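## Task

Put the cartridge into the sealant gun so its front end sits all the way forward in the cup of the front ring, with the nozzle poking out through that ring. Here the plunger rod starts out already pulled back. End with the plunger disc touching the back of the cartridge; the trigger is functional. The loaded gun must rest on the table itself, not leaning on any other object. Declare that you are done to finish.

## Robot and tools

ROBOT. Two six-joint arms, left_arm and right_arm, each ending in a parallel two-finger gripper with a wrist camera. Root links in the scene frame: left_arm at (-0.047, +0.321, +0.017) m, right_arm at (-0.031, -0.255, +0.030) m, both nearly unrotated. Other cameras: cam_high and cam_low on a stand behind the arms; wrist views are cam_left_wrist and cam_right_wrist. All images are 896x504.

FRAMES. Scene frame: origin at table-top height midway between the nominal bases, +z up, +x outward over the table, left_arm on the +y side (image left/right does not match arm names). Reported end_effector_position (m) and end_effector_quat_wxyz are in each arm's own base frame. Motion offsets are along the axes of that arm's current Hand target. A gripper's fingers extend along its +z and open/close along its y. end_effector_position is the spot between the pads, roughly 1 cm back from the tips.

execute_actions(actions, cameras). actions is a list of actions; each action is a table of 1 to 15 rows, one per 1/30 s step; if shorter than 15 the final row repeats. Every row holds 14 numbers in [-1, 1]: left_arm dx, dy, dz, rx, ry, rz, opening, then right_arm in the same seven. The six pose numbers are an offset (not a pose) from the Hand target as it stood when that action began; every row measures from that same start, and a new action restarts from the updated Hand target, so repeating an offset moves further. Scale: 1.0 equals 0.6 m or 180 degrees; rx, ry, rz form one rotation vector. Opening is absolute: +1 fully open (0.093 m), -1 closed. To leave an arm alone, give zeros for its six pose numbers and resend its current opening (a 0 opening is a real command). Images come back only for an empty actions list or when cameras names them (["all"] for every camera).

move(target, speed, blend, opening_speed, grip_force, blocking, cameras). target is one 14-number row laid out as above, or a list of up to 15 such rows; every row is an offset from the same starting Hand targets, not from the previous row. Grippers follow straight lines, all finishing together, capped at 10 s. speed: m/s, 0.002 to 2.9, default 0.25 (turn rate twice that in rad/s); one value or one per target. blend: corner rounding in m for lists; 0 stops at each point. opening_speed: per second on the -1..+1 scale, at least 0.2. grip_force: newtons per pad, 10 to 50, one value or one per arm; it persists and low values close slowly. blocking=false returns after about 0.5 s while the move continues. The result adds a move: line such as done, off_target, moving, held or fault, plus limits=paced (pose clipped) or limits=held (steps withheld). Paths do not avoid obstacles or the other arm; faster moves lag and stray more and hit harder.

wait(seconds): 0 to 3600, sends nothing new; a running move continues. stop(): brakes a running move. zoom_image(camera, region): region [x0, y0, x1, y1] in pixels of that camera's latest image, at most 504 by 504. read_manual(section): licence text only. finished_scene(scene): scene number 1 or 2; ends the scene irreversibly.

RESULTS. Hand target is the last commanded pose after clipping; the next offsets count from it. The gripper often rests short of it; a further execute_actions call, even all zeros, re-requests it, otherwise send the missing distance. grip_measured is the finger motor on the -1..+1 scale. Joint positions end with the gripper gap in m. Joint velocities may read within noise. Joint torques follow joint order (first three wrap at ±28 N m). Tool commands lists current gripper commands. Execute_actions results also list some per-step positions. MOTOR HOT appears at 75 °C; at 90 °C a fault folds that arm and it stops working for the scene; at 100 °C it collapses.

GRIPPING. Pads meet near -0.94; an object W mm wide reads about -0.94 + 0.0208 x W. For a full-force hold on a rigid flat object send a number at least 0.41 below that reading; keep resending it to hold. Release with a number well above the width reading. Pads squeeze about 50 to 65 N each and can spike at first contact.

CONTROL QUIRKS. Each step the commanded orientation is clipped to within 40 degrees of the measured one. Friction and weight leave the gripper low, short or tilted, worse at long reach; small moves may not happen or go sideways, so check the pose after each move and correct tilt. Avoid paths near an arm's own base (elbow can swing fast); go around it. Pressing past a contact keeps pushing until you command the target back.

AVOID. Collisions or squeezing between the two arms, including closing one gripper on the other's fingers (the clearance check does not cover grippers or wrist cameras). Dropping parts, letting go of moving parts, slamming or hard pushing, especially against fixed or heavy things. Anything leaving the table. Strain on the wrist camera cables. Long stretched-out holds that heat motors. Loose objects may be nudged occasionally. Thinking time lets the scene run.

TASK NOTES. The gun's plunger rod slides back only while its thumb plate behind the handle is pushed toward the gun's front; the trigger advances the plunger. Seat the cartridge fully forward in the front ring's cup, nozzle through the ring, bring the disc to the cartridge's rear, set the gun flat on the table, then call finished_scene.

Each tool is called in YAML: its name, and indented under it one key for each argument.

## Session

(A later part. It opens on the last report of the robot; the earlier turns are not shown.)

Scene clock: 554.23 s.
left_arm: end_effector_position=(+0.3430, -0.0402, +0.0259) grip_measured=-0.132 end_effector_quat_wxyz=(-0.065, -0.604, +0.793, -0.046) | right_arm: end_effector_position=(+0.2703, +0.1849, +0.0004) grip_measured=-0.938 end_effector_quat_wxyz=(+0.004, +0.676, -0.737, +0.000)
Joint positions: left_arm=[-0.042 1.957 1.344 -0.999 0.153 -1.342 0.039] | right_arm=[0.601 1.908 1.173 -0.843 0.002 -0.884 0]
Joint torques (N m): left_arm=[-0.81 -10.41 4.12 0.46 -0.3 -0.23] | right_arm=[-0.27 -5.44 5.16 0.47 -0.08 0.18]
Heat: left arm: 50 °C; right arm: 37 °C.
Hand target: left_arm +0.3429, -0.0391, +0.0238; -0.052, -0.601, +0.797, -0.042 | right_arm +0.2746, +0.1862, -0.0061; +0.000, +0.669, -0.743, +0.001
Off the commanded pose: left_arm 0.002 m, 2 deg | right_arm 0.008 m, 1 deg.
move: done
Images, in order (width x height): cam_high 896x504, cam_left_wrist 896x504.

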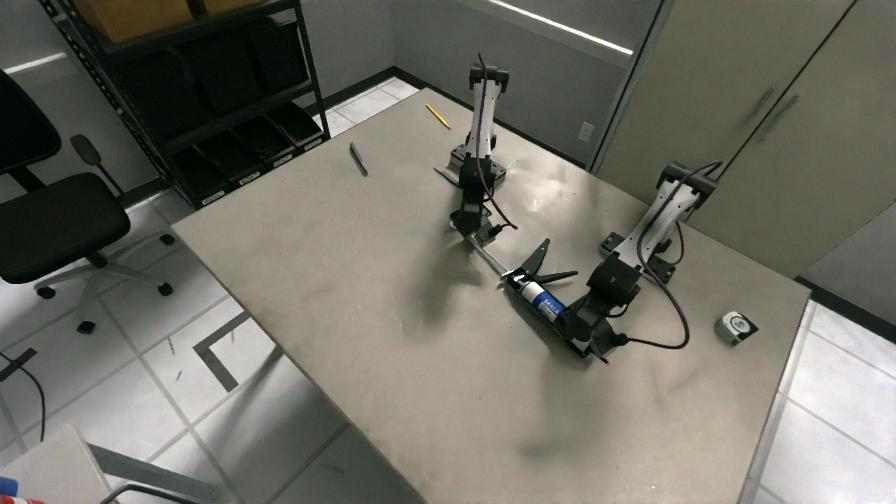

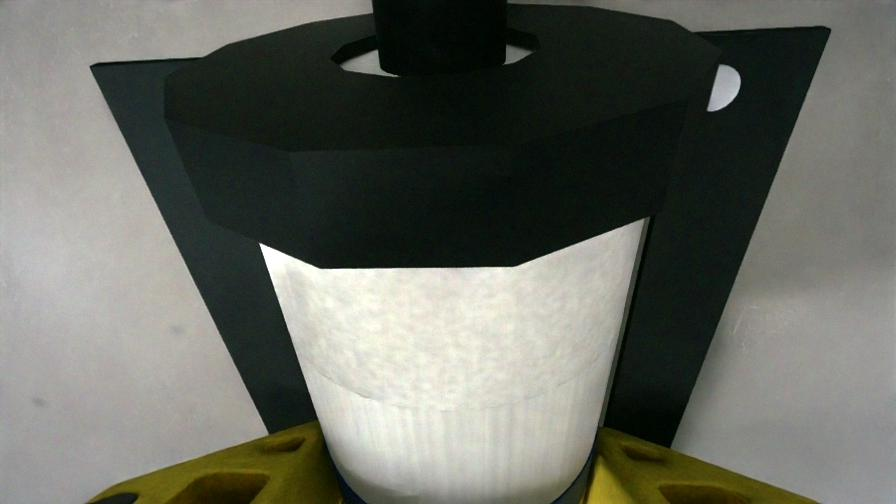

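move:
  target: [-0.006,0,0.005,0,-0.03,0,0.08,0,0,0,0,0,0,-1]
  speed: 0.06
  opening_speed: 0.5
  cameras: ["cam_left_wrist"]

move:
  target: [0,0,0,0,0,0,0.3,0,0,0,0,0,0,-1]
  opening_speed: 0.25
  cameras: ["cam_left_wrist","cam_high","cam_low"]

zoom_image:
  camera: "cam_high"
  region: [470, 220, 630, 370]

Scene clock: 560.40 s.
left_arm: end_effector_position=(+0.3420, -0.0414, +0.0253) grip_measured=+0.079 end_effector_quat_wxyz=(-0.039, -0.604, +0.795, -0.025) | right_arm: end_effector_position=(+0.2701, +0.1851, +0.0004) grip_measured=-0.938 end_effector_quat_wxyz=(+0.004, +0.676, -0.737, +0.000)
Joint positions: left_arm=[-0.077 1.942 1.326 -0.981 0.089 -1.375 0.049] | right_arm=[0.601 1.908 1.173 -0.843 0.001 -0.884 0]
Joint torques (N m): left_arm=[-0.81 -9.92 3.54 0.7 -0.63 -0.23] | right_arm=[-0.32 -5.42 5.14 0.51 -0.07 0.23]
Heat: left arm: 49 °C; right arm: 37 °C.
Hand target: left_arm +0.3438, -0.0360, +0.0203; -0.015, -0.602, +0.798, -0.013 | right_arm +0.2746, +0.1862, -0.0061; +0.000, +0.669, -0.743, +0.001
Off the commanded pose: left_arm 0.008 m, 3 deg | right_arm 0.008 m, 1 deg.
move: off_target (left_arm)

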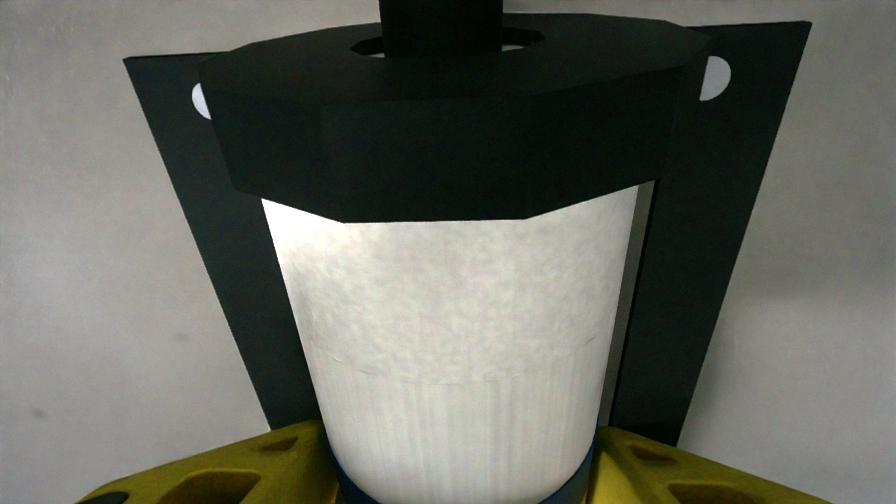

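Scene clock: 561.87 s.
left_arm: end_effector_position=(+0.3408, -0.0404, +0.0249) grip_measured=+0.297 end_effector_quat_wxyz=(-0.038, -0.604, +0.796, -0.022) | right_arm: end_effector_position=(+0.2695, +0.1853, +0.0004) grip_measured=-0.938 end_effector_quat_wxyz=(+0.004, +0.676, -0.737, -0.002)
Joint positions: left_arm=[-0.077 1.94 1.322 -0.981 0.083 -1.375 0.059] | right_arm=[0.601 1.908 1.173 -0.844 -0.003 -0.884 0]
Joint torques (N m): left_arm=[-0.8 -9.66 3.85 0.7 -0.56 -0.24] | right_arm=[-0.29 -5.44 5.09 0.52 -0.06 0.14]
Heat: left arm: 49 °C; right arm: 37 °C.
Hand target: left_arm +0.3437, -0.0361, +0.0202; -0.015, -0.602, +0.798, -0.013 | right_arm +0.2746, +0.1862, -0.0061; +0.000, +0.669, -0.743, +0.001
Off the commanded pose: left_arm 0.007 m, 3 deg | right_arm 0.008 m, 1 deg.
move: done
Images, in order (width x height): cam_high 896x504, cam_low 896x504, cam_left_wrist 896x504.

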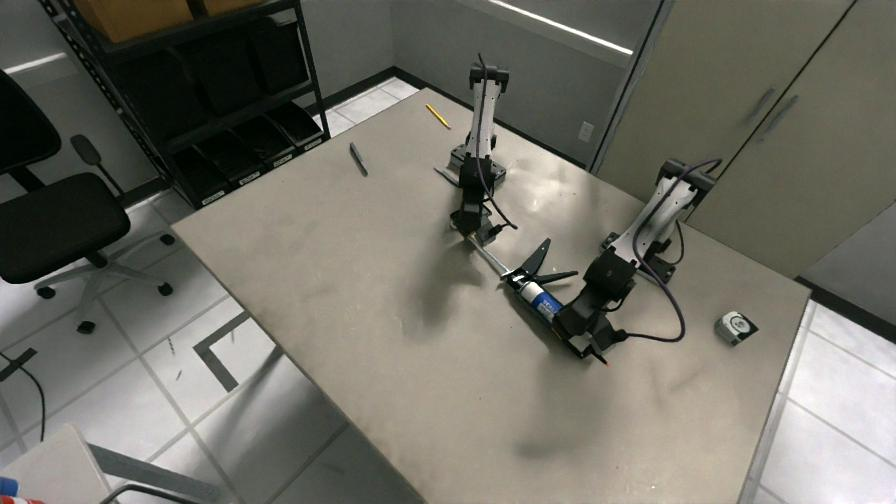

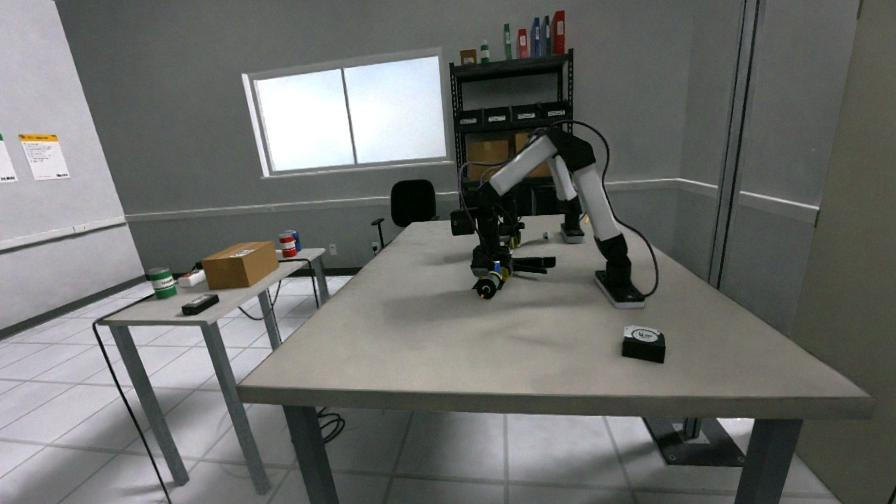

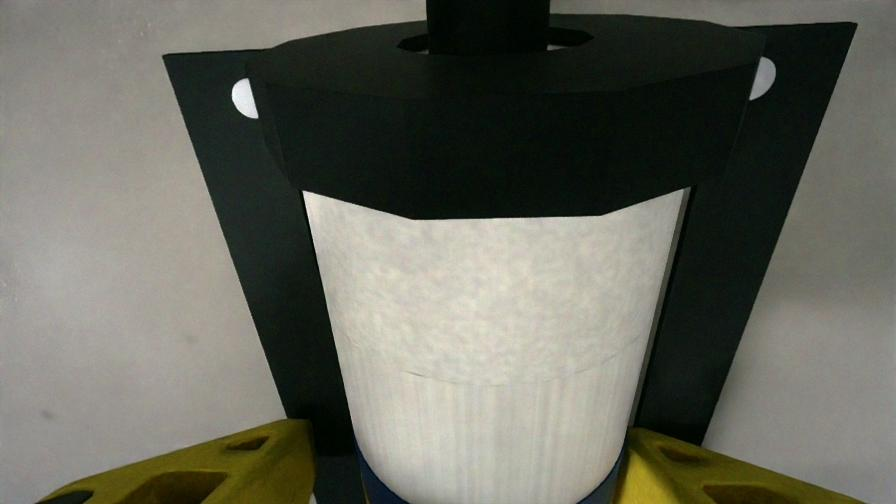

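Scaled by 3.150 from the camera's image (finer frame: 1280x720).

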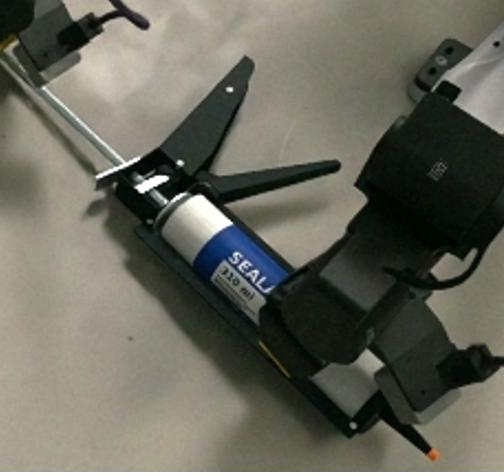

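move:
  target: [0,0,-0.2,0,0,0,0.6,0,0,0,0,0,0,-1]
  speed: 0.12
  opening_speed: 0.4
  cameras: ["cam_left_wrist","cam_high","cam_low","cam_right_wrist"]

zoom_image:
  camera: "cam_high"
  region: [470, 220, 630, 370]

Scene clock: 568.67 s.
left_arm: end_effector_position=(+0.3420, -0.0382, +0.1275) grip_measured=+0.598 end_effector_quat_wxyz=(-0.034, -0.601, +0.799, -0.016) | right_arm: end_effector_position=(+0.2700, +0.1853, +0.0004) grip_measured=-0.938 end_effector_quat_wxyz=(+0.004, +0.676, -0.737, -0.001)
Joint positions: left_arm=[-0.077 1.873 1.649 -1.375 0.069 -1.366 0.074] | right_arm=[0.601 1.908 1.173 -0.843 -0.001 -0.884 0]
Joint torques (N m): left_arm=[0.46 -10.52 8.87 0.01 -0.43 -0.12] | right_arm=[-0.35 -5.5 4.97 0.49 -0.05 0.18]
Heat: left arm: 49 °C; right arm: 37 °C.
Hand target: left_arm +0.3446, -0.0314, +0.1402; -0.015, -0.602, +0.798, -0.013 | right_arm +0.2746, +0.1862, -0.0061; +0.000, +0.669, -0.743, +0.001
Off the commanded pose: left_arm 0.015 m, 2 deg | right_arm 0.008 m, 1 deg.
move: off_target (left_arm)

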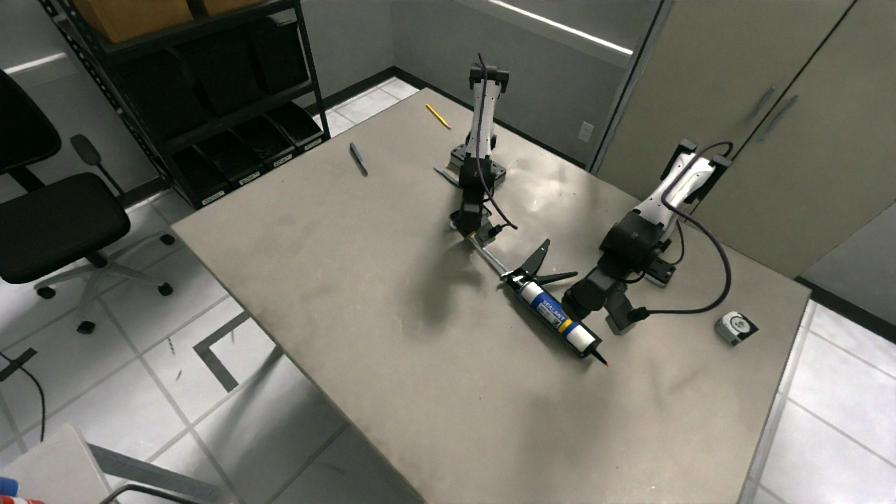

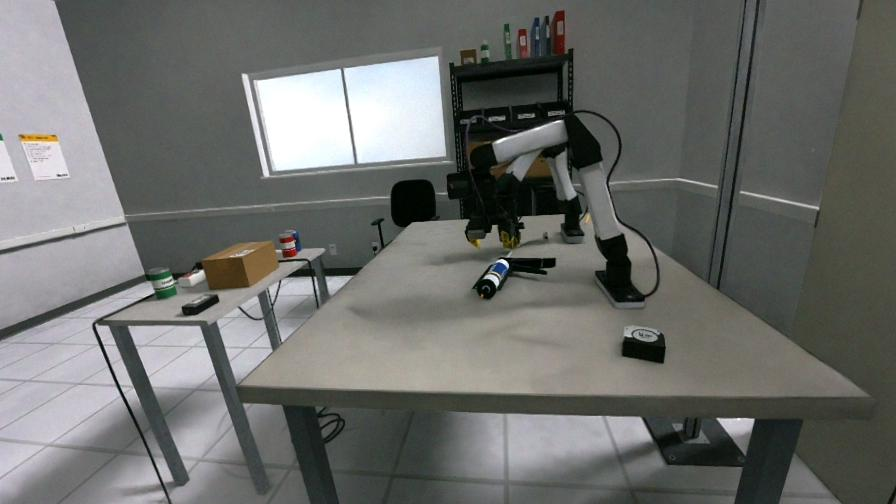

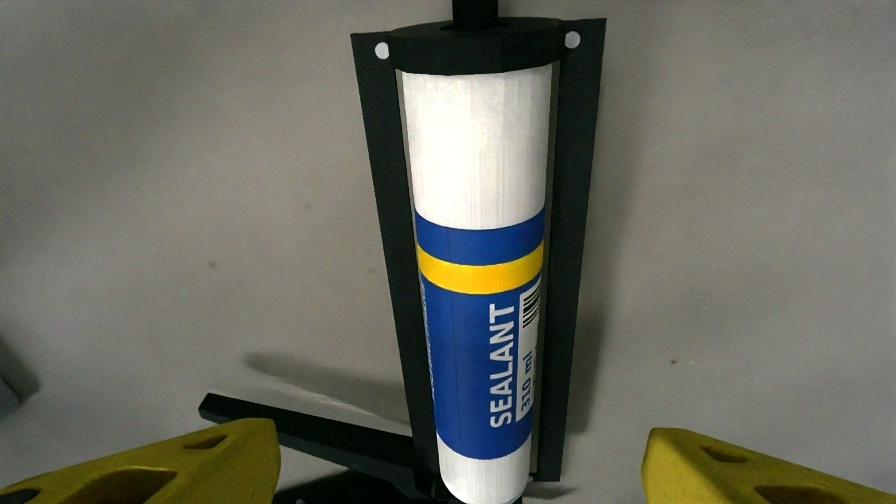

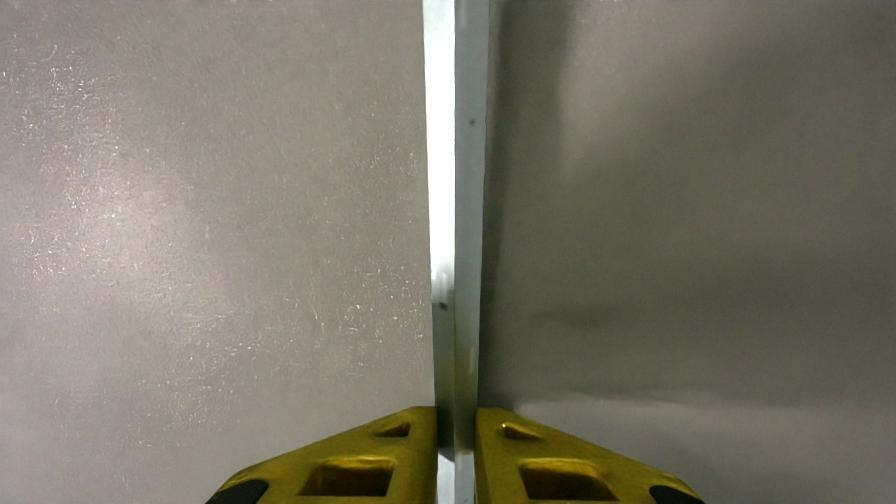

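Scaled by 3.150 from the camera's image (finer frame: 1280x720).

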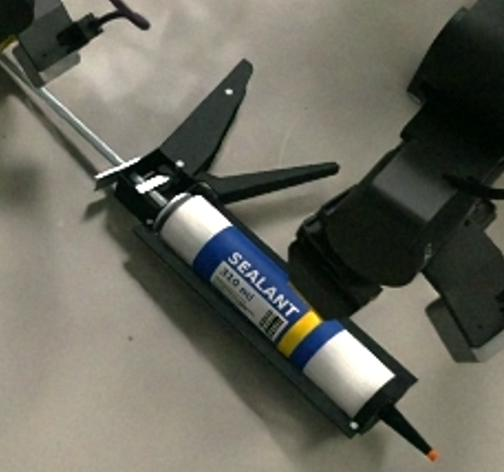

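move:
  target:
    - [0,0,-0.0167,0,0,0,0.6,0,0,-0.2,0,0,0,-0.2]
    - [0.2568,0.0592,-0.0167,0,0,0.4828,0.9,0,0,-0.25,0,0,0,-0.2]
  speed: 0.15
  cameras: ["all"]

Scene clock: 613.00 s.
left_arm: end_effector_position=(+0.2708, -0.1731, +0.1517) grip_measured=+0.898 end_effector_quat_wxyz=(-0.013, +0.099, +0.995, -0.028) | right_arm: end_effector_position=(+0.2721, +0.1855, +0.1313) grip_measured=-0.202 end_effector_quat_wxyz=(-0.012, -0.672, +0.740, -0.001)
Joint positions: left_arm=[-0.537 1.761 1.605 -1.415 0.061 -0.338 0.088] | right_arm=[0.601 1.811 1.586 -1.369 0.005 -0.873 0.036]
Joint torques (N m): left_arm=[-0.73 -10.67 5.03 0.37 -0.33 -0.05] | right_arm=[-0.23 -7.75 8.42 -0.06 -0.08 0.18]
Heat: left arm: 50 °C; right arm: 39 °C.
Hand target: left_arm +0.2681, -0.1692, +0.1561; -0.001, +0.112, +0.993, -0.020 | right_arm +0.2744, +0.1863, +0.1440; +0.000, -0.669, +0.743, -0.001
Off the commanded pose: left_arm 0.006 m, 2 deg | right_arm 0.013 m, 2 deg.
move: off_target (right_arm)

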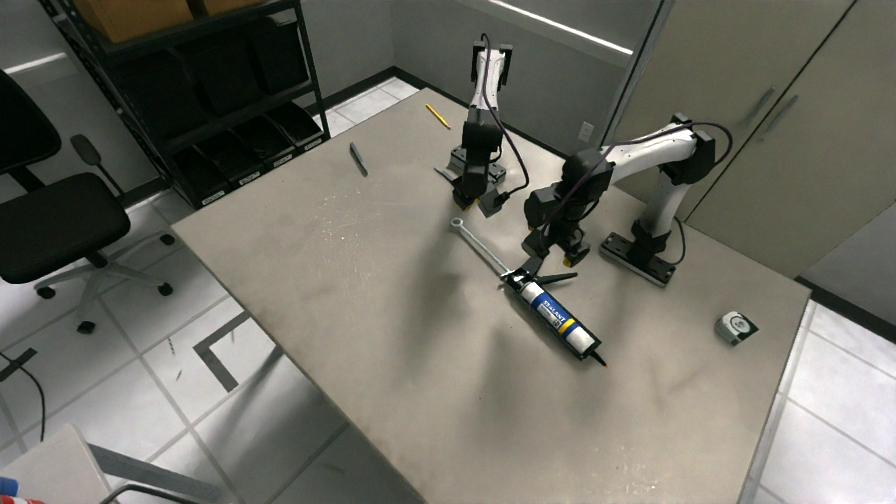

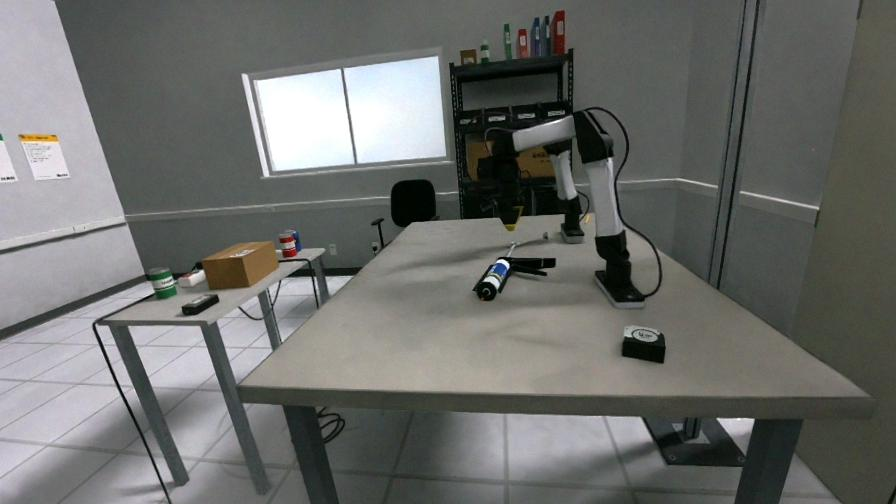

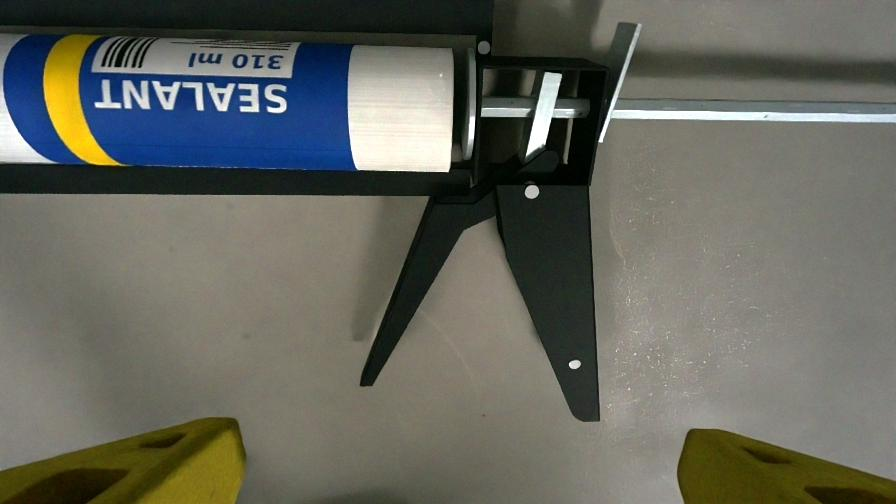

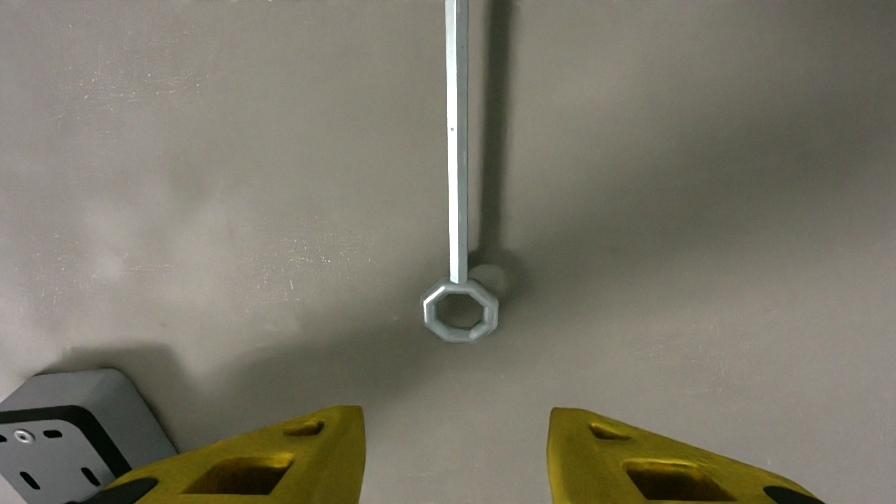

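move:
  target: [-0.0042,-0.01,0.168,-0.0156,-0.07,0,1,0,0.1,0,0,0,0,-0.2]
  speed: 0.15
  cameras: ["cam_left_wrist","cam_right_wrist"]

Scene clock: 635.93 s.
left_arm: end_effector_position=(+0.2613, -0.1774, +0.0514) grip_measured=+1.000 end_effector_quat_wxyz=(+0.080, +0.117, +0.990, -0.006) | right_arm: end_effector_position=(+0.2197, +0.1939, +0.1419) grip_measured=-0.202 end_effector_quat_wxyz=(-0.004, -0.671, +0.741, -0.003)
Joint positions: left_arm=[-0.632 1.659 1.073 -0.839 -0.068 -0.392 0.093] | right_arm=[0.726 1.657 1.448 -1.369 0.005 -0.746 0.036]
Joint torques (N m): left_arm=[-0.81 -9.29 4.85 1.21 -0.49 -0.3] | right_arm=[0.61 -7.57 4.38 0.24 -0.03 0.24]
Heat: left arm: 50 °C; right arm: 41 °C.
Hand target: left_arm +0.2686, -0.1796, +0.0558; +0.111, +0.109, +0.988, -0.008 | right_arm +0.2148, +0.1926, +0.1439; +0.000, -0.669, +0.743, -0.001
Off the commanded pose: left_arm 0.009 m, 4 deg | right_arm 0.005 m, 1 deg.
move: off_target (left_arm)

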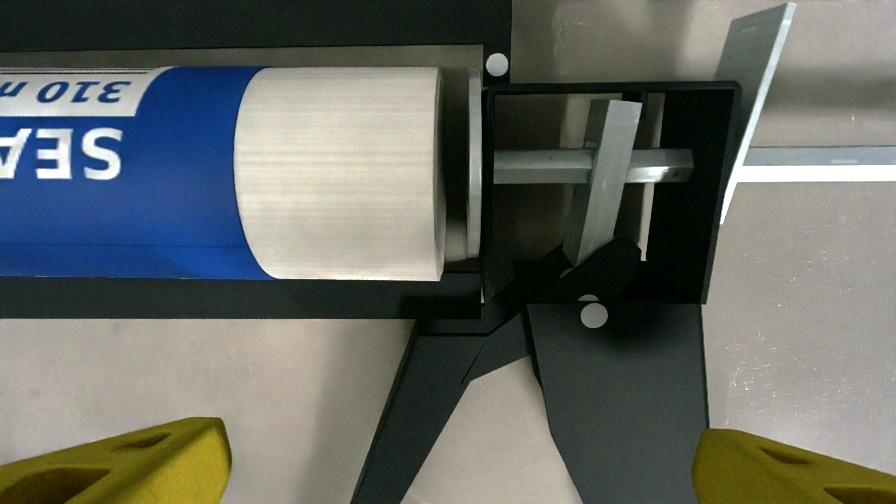

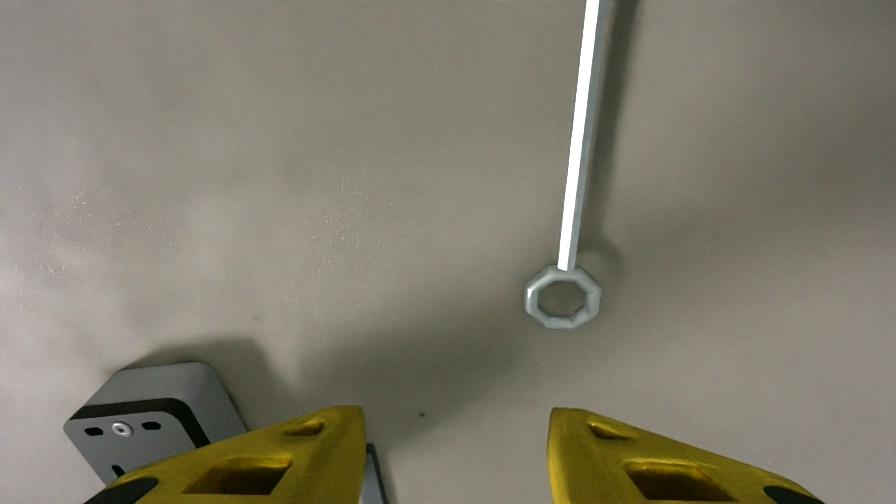

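move:
  target: [0,-0.0333,0.0292,0,0,0,1,0,0,0,0,0,0,-0.2]
  speed: 0.1
  cameras: ["cam_left_wrist"]

Scene clock: 649.00 s.
left_arm: end_effector_position=(+0.2615, -0.1985, +0.0455) grip_measured=+1.000 end_effector_quat_wxyz=(+0.096, +0.117, +0.988, -0.015) | right_arm: end_effector_position=(+0.2197, +0.1939, +0.1419) grip_measured=-0.202 end_effector_quat_wxyz=(-0.004, -0.671, +0.741, -0.003)
Joint positions: left_arm=[-0.689 1.687 1.073 -0.78 -0.078 -0.446 0.093] | right_arm=[0.726 1.657 1.448 -1.369 0.005 -0.746 0.036]
Joint torques (N m): left_arm=[-0.66 -5.76 5.08 1.29 -0.51 -0.3] | right_arm=[0.57 -7.5 4.34 0.22 -0.08 0.29]
Heat: left arm: 49 °C; right arm: 41 °C.
Hand target: left_arm +0.2680, -0.1998, +0.0384; +0.110, +0.109, +0.988, -0.008 | right_arm +0.2148, +0.1926, +0.1439; +0.000, -0.669, +0.743, -0.001
Off the commanded pose: left_arm 0.010 m, 2 deg | right_arm 0.005 m, 1 deg.
move: done

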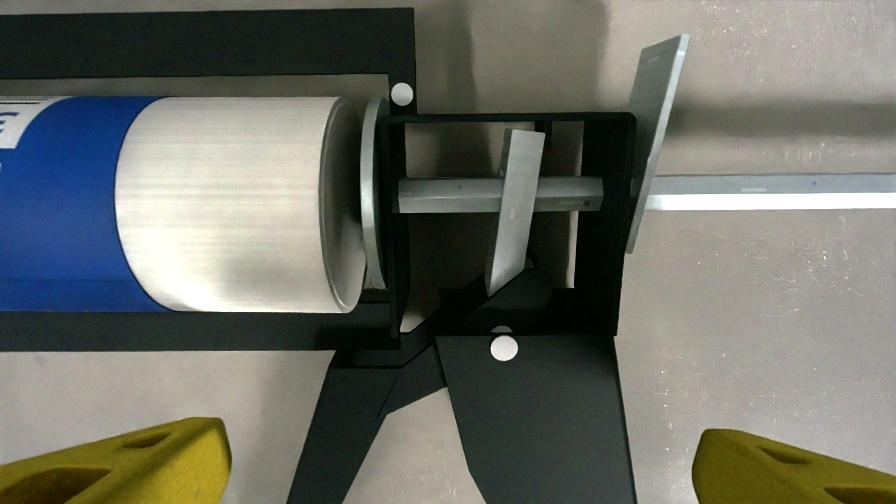

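move:
  target: [0.0125,-0.002,0.0553,0,0,0,1,0,0,0,0,0,0,-0.2]
  speed: 0.08
  cameras: ["cam_left_wrist","cam_low"]

zoom_image:
  camera: "cam_low"
  region: [460, 210, 600, 310]

Scene clock: 656.20 s.
left_arm: end_effector_position=(+0.2602, -0.1974, +0.0118) grip_measured=+1.000 end_effector_quat_wxyz=(+0.090, +0.110, +0.990, -0.012) | right_arm: end_effector_position=(+0.2197, +0.1939, +0.1419) grip_measured=-0.202 end_effector_quat_wxyz=(-0.004, -0.671, +0.741, -0.003)
Joint positions: left_arm=[-0.689 1.749 1 -0.658 -0.078 -0.461 0.093] | right_arm=[0.726 1.657 1.448 -1.369 0.005 -0.746 0.036]
Joint torques (N m): left_arm=[-0.91 -5.9 4.62 1.43 -0.53 -0.28] | right_arm=[0.64 -7.45 4.36 0.25 -0.06 0.25]
Heat: left arm: 48 °C; right arm: 40 °C.
Hand target: left_arm +0.2678, -0.2006, +0.0044; +0.110, +0.109, +0.988, -0.008 | right_arm +0.2148, +0.1926, +0.1439; +0.000, -0.669, +0.743, -0.001
Off the commanded pose: left_arm 0.011 m, 2 deg | right_arm 0.005 m, 1 deg.
move: off_target (left_arm)
Images, in order (width x height): cam_low 896x504, cam_left_wrist 896x504.

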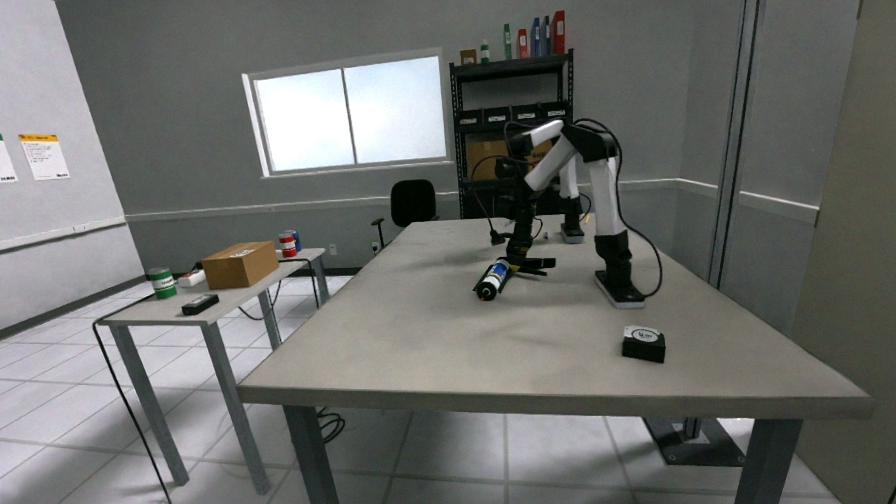

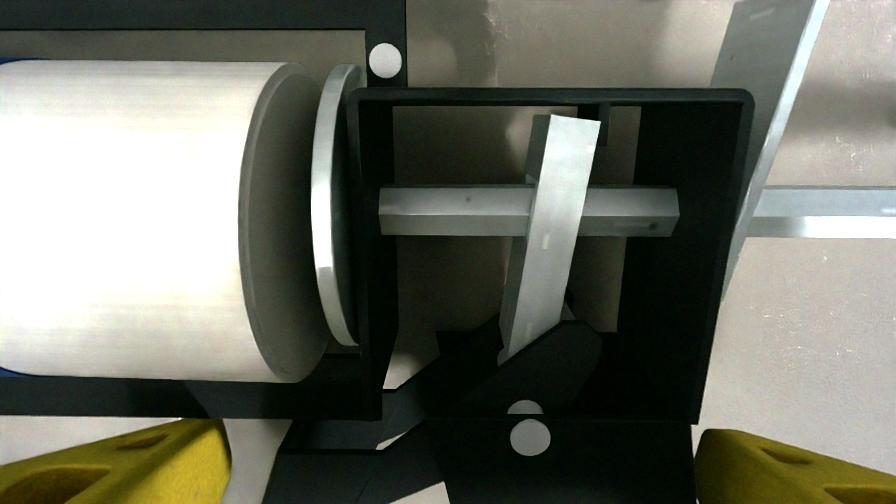

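Scaled by 3.600 from the camera's image (finer frame: 1280x720).

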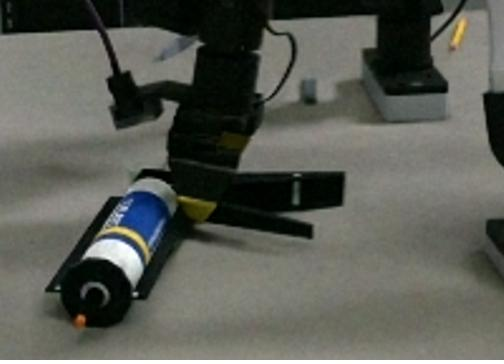

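move:
  target: [0,0,0,0,0,0,0.1,0,0,0,0,0,0,-0.2]
  opening_speed: 0.4
  cameras: ["cam_left_wrist"]

Scene clock: 663.87 s.
left_arm: end_effector_position=(+0.2597, -0.1988, +0.0111) grip_measured=+0.187 end_effector_quat_wxyz=(+0.091, +0.103, +0.990, -0.013) | right_arm: end_effector_position=(+0.2197, +0.1939, +0.1419) grip_measured=-0.202 end_effector_quat_wxyz=(-0.004, -0.671, +0.741, -0.003)
Joint positions: left_arm=[-0.694 1.749 0.997 -0.652 -0.08 -0.48 0.054] | right_arm=[0.726 1.657 1.448 -1.369 0.005 -0.746 0.036]
Joint torques (N m): left_arm=[-0.36 -5.87 4.78 1.37 -0.5 -0.12] | right_arm=[0.65 -7.51 4.56 0.21 -0.05 0.27]
Heat: left arm: 47 °C; right arm: 40 °C.
Hand target: left_arm +0.2678, -0.2006, +0.0044; +0.110, +0.109, +0.988, -0.008 | right_arm +0.2148, +0.1926, +0.1439; +0.000, -0.669, +0.743, -0.001
Off the commanded pose: left_arm 0.011 m, 2 deg | right_arm 0.005 m, 1 deg.
move: done

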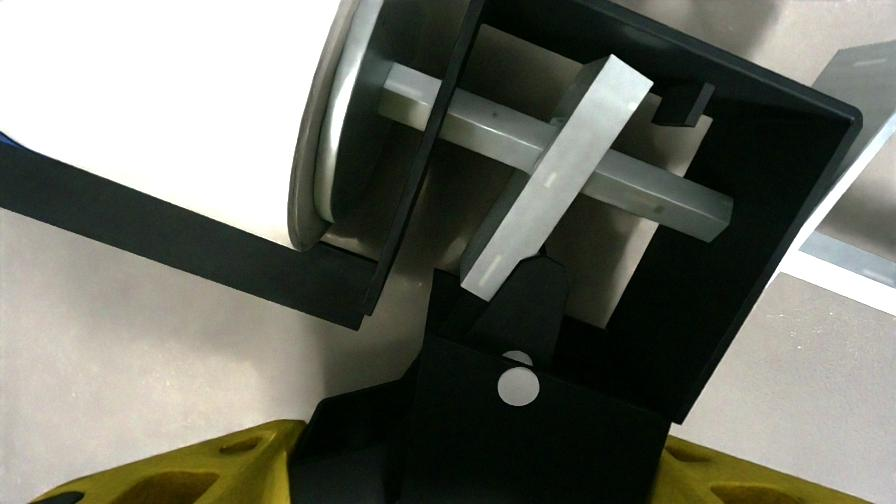

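zoom_image:
  camera: "cam_left_wrist"
  region: [240, 0, 460, 260]

Scaled by 1.938 from the camera's image (finer frame: 1280x720).

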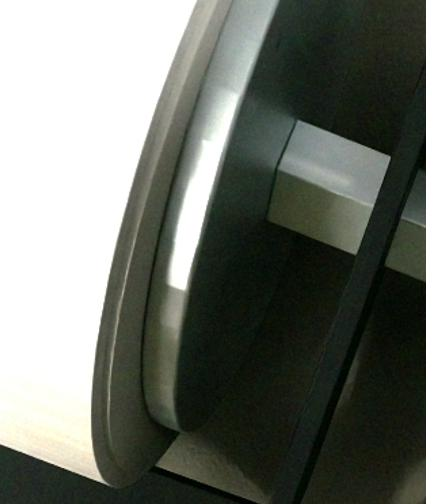

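move:
  target: [0,0,0,0,0,0,1,0,0,0,0,0,0,-0.2]
  opening_speed: 0.6
  cameras: ["cam_left_wrist","cam_high"]

zoom_image:
  camera: "cam_left_wrist"
  region: [200, 0, 500, 400]

Scene clock: 680.37 s.
left_arm: end_effector_position=(+0.2658, -0.2005, +0.0124) grip_measured=+1.000 end_effector_quat_wxyz=(+0.105, +0.107, +0.989, -0.013) | right_arm: end_effector_position=(+0.2197, +0.1939, +0.1419) grip_measured=-0.202 end_effector_quat_wxyz=(-0.004, -0.671, +0.741, -0.003)
Joint positions: left_arm=[-0.694 1.749 0.997 -0.628 -0.095 -0.469 0.093] | right_arm=[0.726 1.657 1.448 -1.369 0.005 -0.746 0.036]
Joint torques (N m): left_arm=[-0.44 -5.96 4.78 1.18 -0.34 -0.11] | right_arm=[0.73 -7.47 4.34 0.24 -0.08 0.27]
Heat: left arm: 46 °C; right arm: 40 °C.
Hand target: left_arm +0.2678, -0.2006, +0.0044; +0.110, +0.109, +0.988, -0.008 | right_arm +0.2148, +0.1926, +0.1439; +0.000, -0.669, +0.743, -0.001
Off the commanded pose: left_arm 0.008 m, 1 deg | right_arm 0.005 m, 1 deg.
move: done
Images, in order (width x height): cam_high 896x504, cam_left_wrist 896x504.

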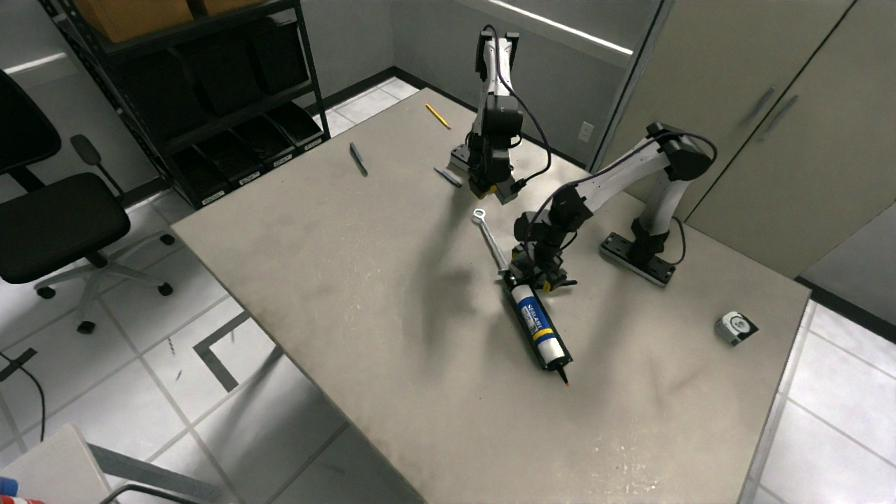

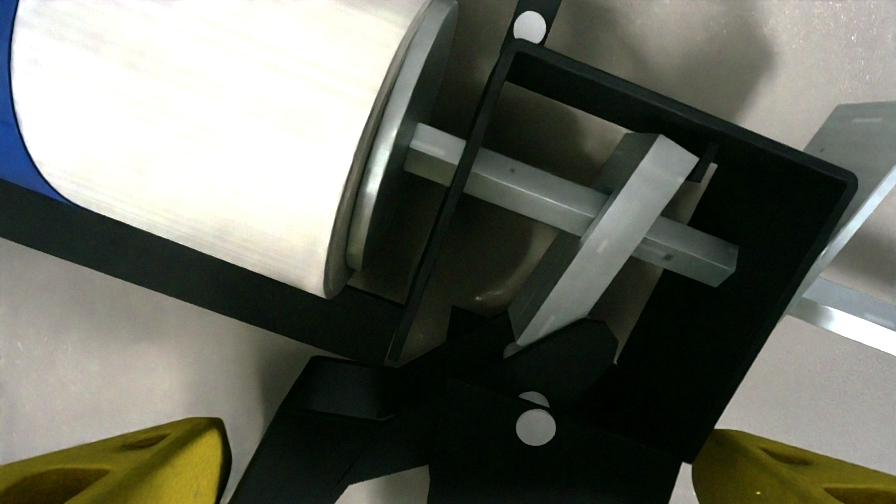

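Scaled by 1.260 from the camera's image (finer frame: 1280x720).

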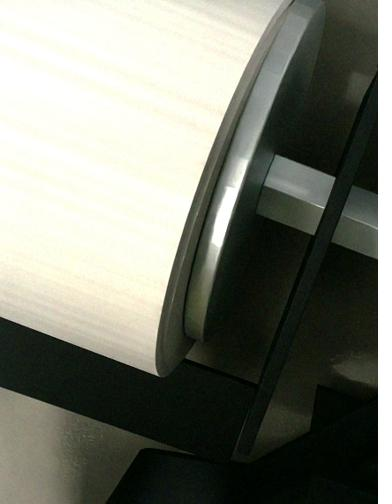

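move:
  target: [0,0,0,0.022,0,0.0975,1,0,0,0,0,0,0,-0.2]
  speed: 0.08
  cameras: ["cam_left_wrist"]

Scene clock: 690.60 s.
left_arm: end_effector_position=(+0.2654, -0.1966, +0.0078) grip_measured=+1.000 end_effector_quat_wxyz=(+0.099, +0.257, +0.961, -0.010) | right_arm: end_effector_position=(+0.2197, +0.1939, +0.1419) grip_measured=-0.202 end_effector_quat_wxyz=(-0.004, -0.671, +0.741, -0.003)
Joint positions: left_arm=[-0.668 1.749 0.978 -0.609 -0.06 -0.141 0.093] | right_arm=[0.726 1.657 1.448 -1.369 0.005 -0.746 0.036]
Joint torques (N m): left_arm=[0.55 -7.41 4.49 1.3 0.03 -0.06] | right_arm=[0.61 -7.41 4.55 0.24 -0.1 0.25]
Heat: left arm: 45 °C; right arm: 40 °C.
Hand target: left_arm +0.2678, -0.2006, +0.0044; +0.106, +0.262, +0.959, -0.025 | right_arm +0.2148, +0.1926, +0.1439; +0.000, -0.669, +0.743, -0.001
Off the commanded pose: left_arm 0.006 m, 2 deg | right_arm 0.005 m, 1 deg.
move: done

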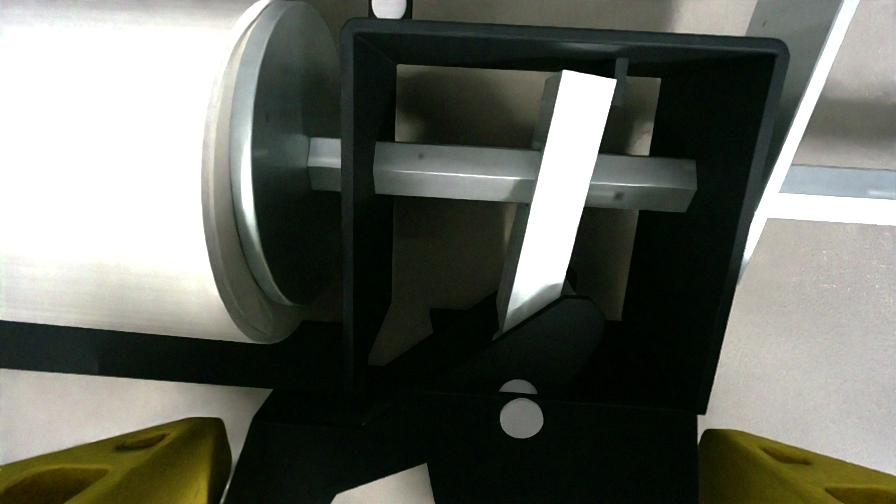

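move:
  target: [0,0,0,0,0,0,0.2,0,0,0,0,0,0,-0.2]
  opening_speed: 0.4
  cameras: ["cam_left_wrist"]

zoom_image:
  camera: "cam_left_wrist"
  region: [150, 0, 450, 400]

Scene clock: 696.37 s.
left_arm: end_effector_position=(+0.2647, -0.1954, +0.0070) grip_measured=+0.534 end_effector_quat_wxyz=(+0.095, +0.254, +0.962, -0.013) | right_arm: end_effector_position=(+0.2197, +0.1939, +0.1419) grip_measured=-0.202 end_effector_quat_wxyz=(-0.004, -0.671, +0.741, -0.003)
Joint positions: left_arm=[-0.662 1.749 0.976 -0.611 -0.051 -0.141 0.071] | right_arm=[0.726 1.657 1.448 -1.369 0.005 -0.746 0.036]
Joint torques (N m): left_arm=[0.01 -7.38 4.75 1.3 0.01 -0.07] | right_arm=[0.62 -7.56 4.42 0.21 -0.06 0.26]
Heat: left arm: 45 °C; right arm: 40 °C.
Hand target: left_arm +0.2679, -0.2007, +0.0045; +0.107, +0.262, +0.959, -0.025 | right_arm +0.2148, +0.1926, +0.1439; +0.000, -0.669, +0.743, -0.001
Off the commanded pose: left_arm 0.007 m, 2 deg | right_arm 0.005 m, 1 deg.
move: done

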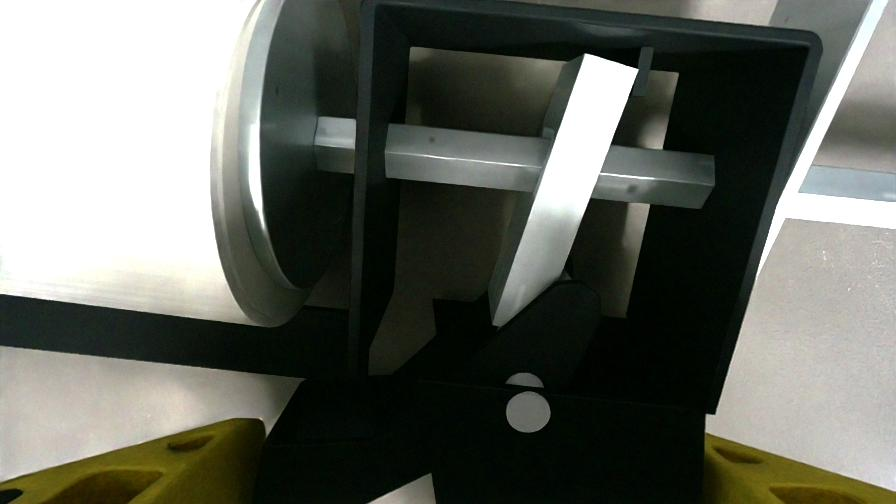

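Scaled by 1.260 from the camera's image (finer frame: 1280x720).

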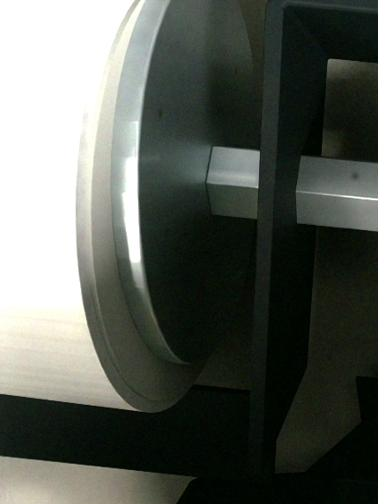

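move:
  target: [0,0,0,0,0,0,1,0,0,0,0,0,0,-0.2]
  opening_speed: 0.6

move:
  target: [-0.0478,0,-0.2113,0,0,0,1,0,0,0,0,0,0,-0.2]
  speed: 0.12
  cameras: ["cam_left_wrist","cam_high","cam_low"]

zoom_image:
  camera: "cam_high"
  region: [470, 200, 630, 390]

Scene clock: 703.53 s.
left_arm: end_effector_position=(+0.2666, -0.1966, +0.0074) grip_measured=+1.000 end_effector_quat_wxyz=(+0.100, +0.260, +0.960, -0.014) | right_arm: end_effector_position=(+0.2197, +0.1939, +0.1419) grip_measured=-0.202 end_effector_quat_wxyz=(-0.004, -0.671, +0.741, -0.003)
Joint positions: left_arm=[-0.662 1.749 0.976 -0.602 -0.052 -0.128 0.093] | right_arm=[0.726 1.657 1.448 -1.369 0.005 -0.746 0.036]
Joint torques (N m): left_arm=[-0.05 -7.36 4.77 1.21 0.02 -0.08] | right_arm=[0.72 -7.43 4.26 0.22 -0.04 0.24]
Heat: left arm: 45 °C; right arm: 40 °C.
Hand target: left_arm +0.2679, -0.2007, +0.0045; +0.107, +0.262, +0.959, -0.025 | right_arm +0.2148, +0.1926, +0.1439; +0.000, -0.669, +0.743, -0.001
Off the commanded pose: left_arm 0.005 m, 2 deg | right_arm 0.005 m, 1 deg.
move: done

Scene clock: 705.97 s.
left_arm: end_effector_position=(+0.2674, -0.1982, +0.1210) grip_measured=+1.000 end_effector_quat_wxyz=(+0.099, +0.255, +0.962, -0.016) | right_arm: end_effector_position=(+0.2197, +0.1939, +0.1419) grip_measured=-0.202 end_effector_quat_wxyz=(-0.004, -0.671, +0.741, -0.003)
Joint positions: left_arm=[-0.662 1.625 1.311 -1.062 -0.048 -0.139 0.093] | right_arm=[0.726 1.657 1.448 -1.369 0.005 -0.746 0.036]
Joint torques (N m): left_arm=[-0.31 -8.39 9.65 0.53 -0.02 -0.11] | right_arm=[0.64 -7.51 4.48 0.22 -0.07 0.29]
Heat: left arm: 45 °C; right arm: 40 °C.
Hand target: left_arm +0.2677, -0.2018, +0.1344; +0.107, +0.262, +0.959, -0.025 | right_arm +0.2148, +0.1926, +0.1439; +0.000, -0.669, +0.743, -0.001
Off the commanded pose: left_arm 0.014 m, 2 deg | right_arm 0.005 m, 1 deg.
move: off_target (left_arm)
Images, in order (width x height): cam_high 896x504, cam_low 896x504, cam_left_wrist 896x504.

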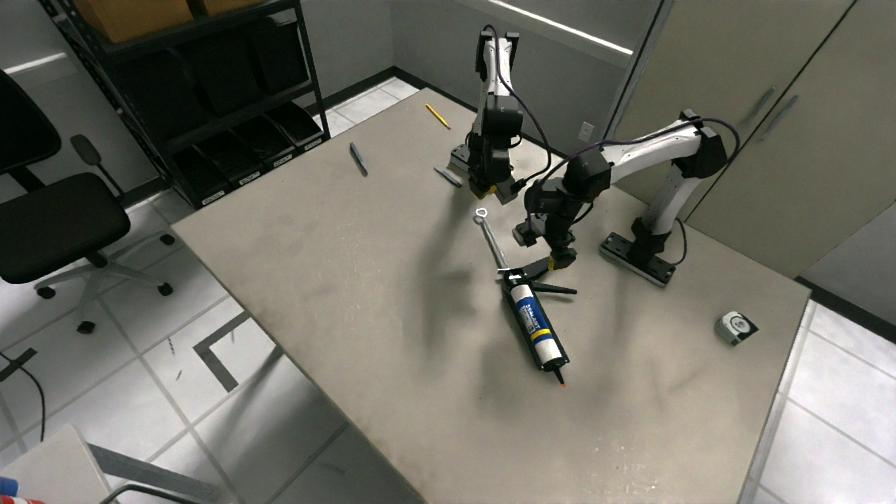

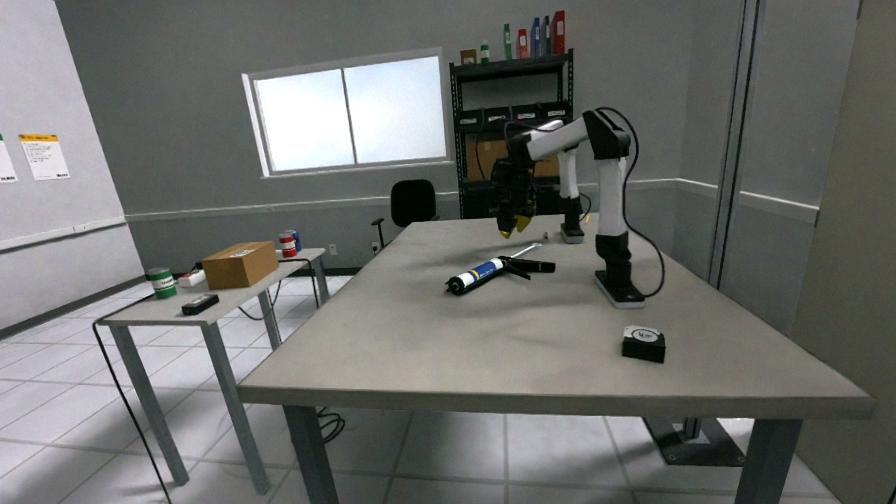

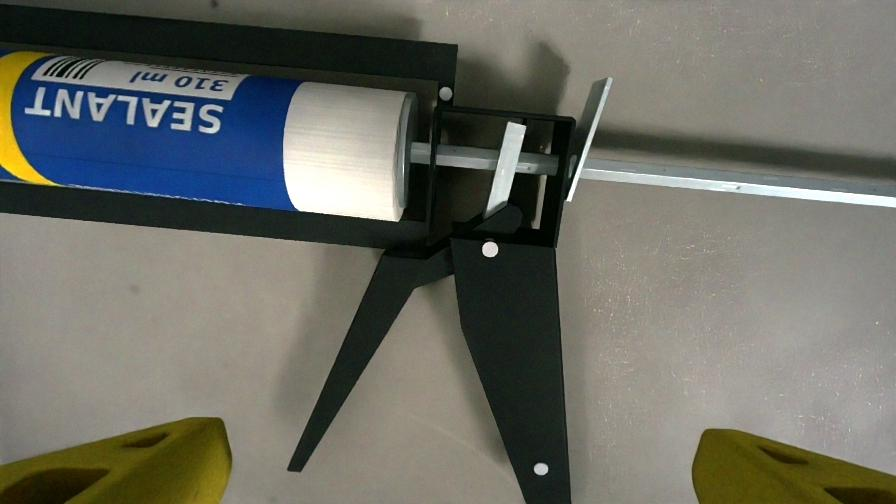

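Scaled by 2.653 from the camera's image (finer frame: 1280x720).

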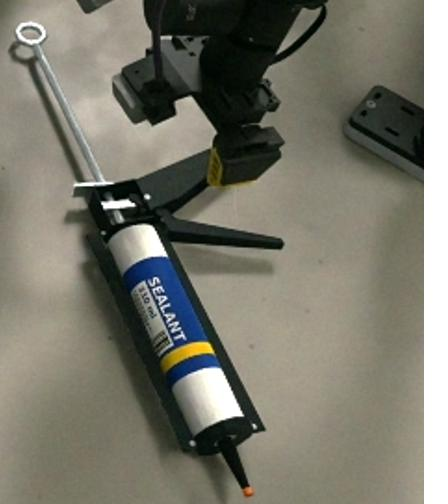

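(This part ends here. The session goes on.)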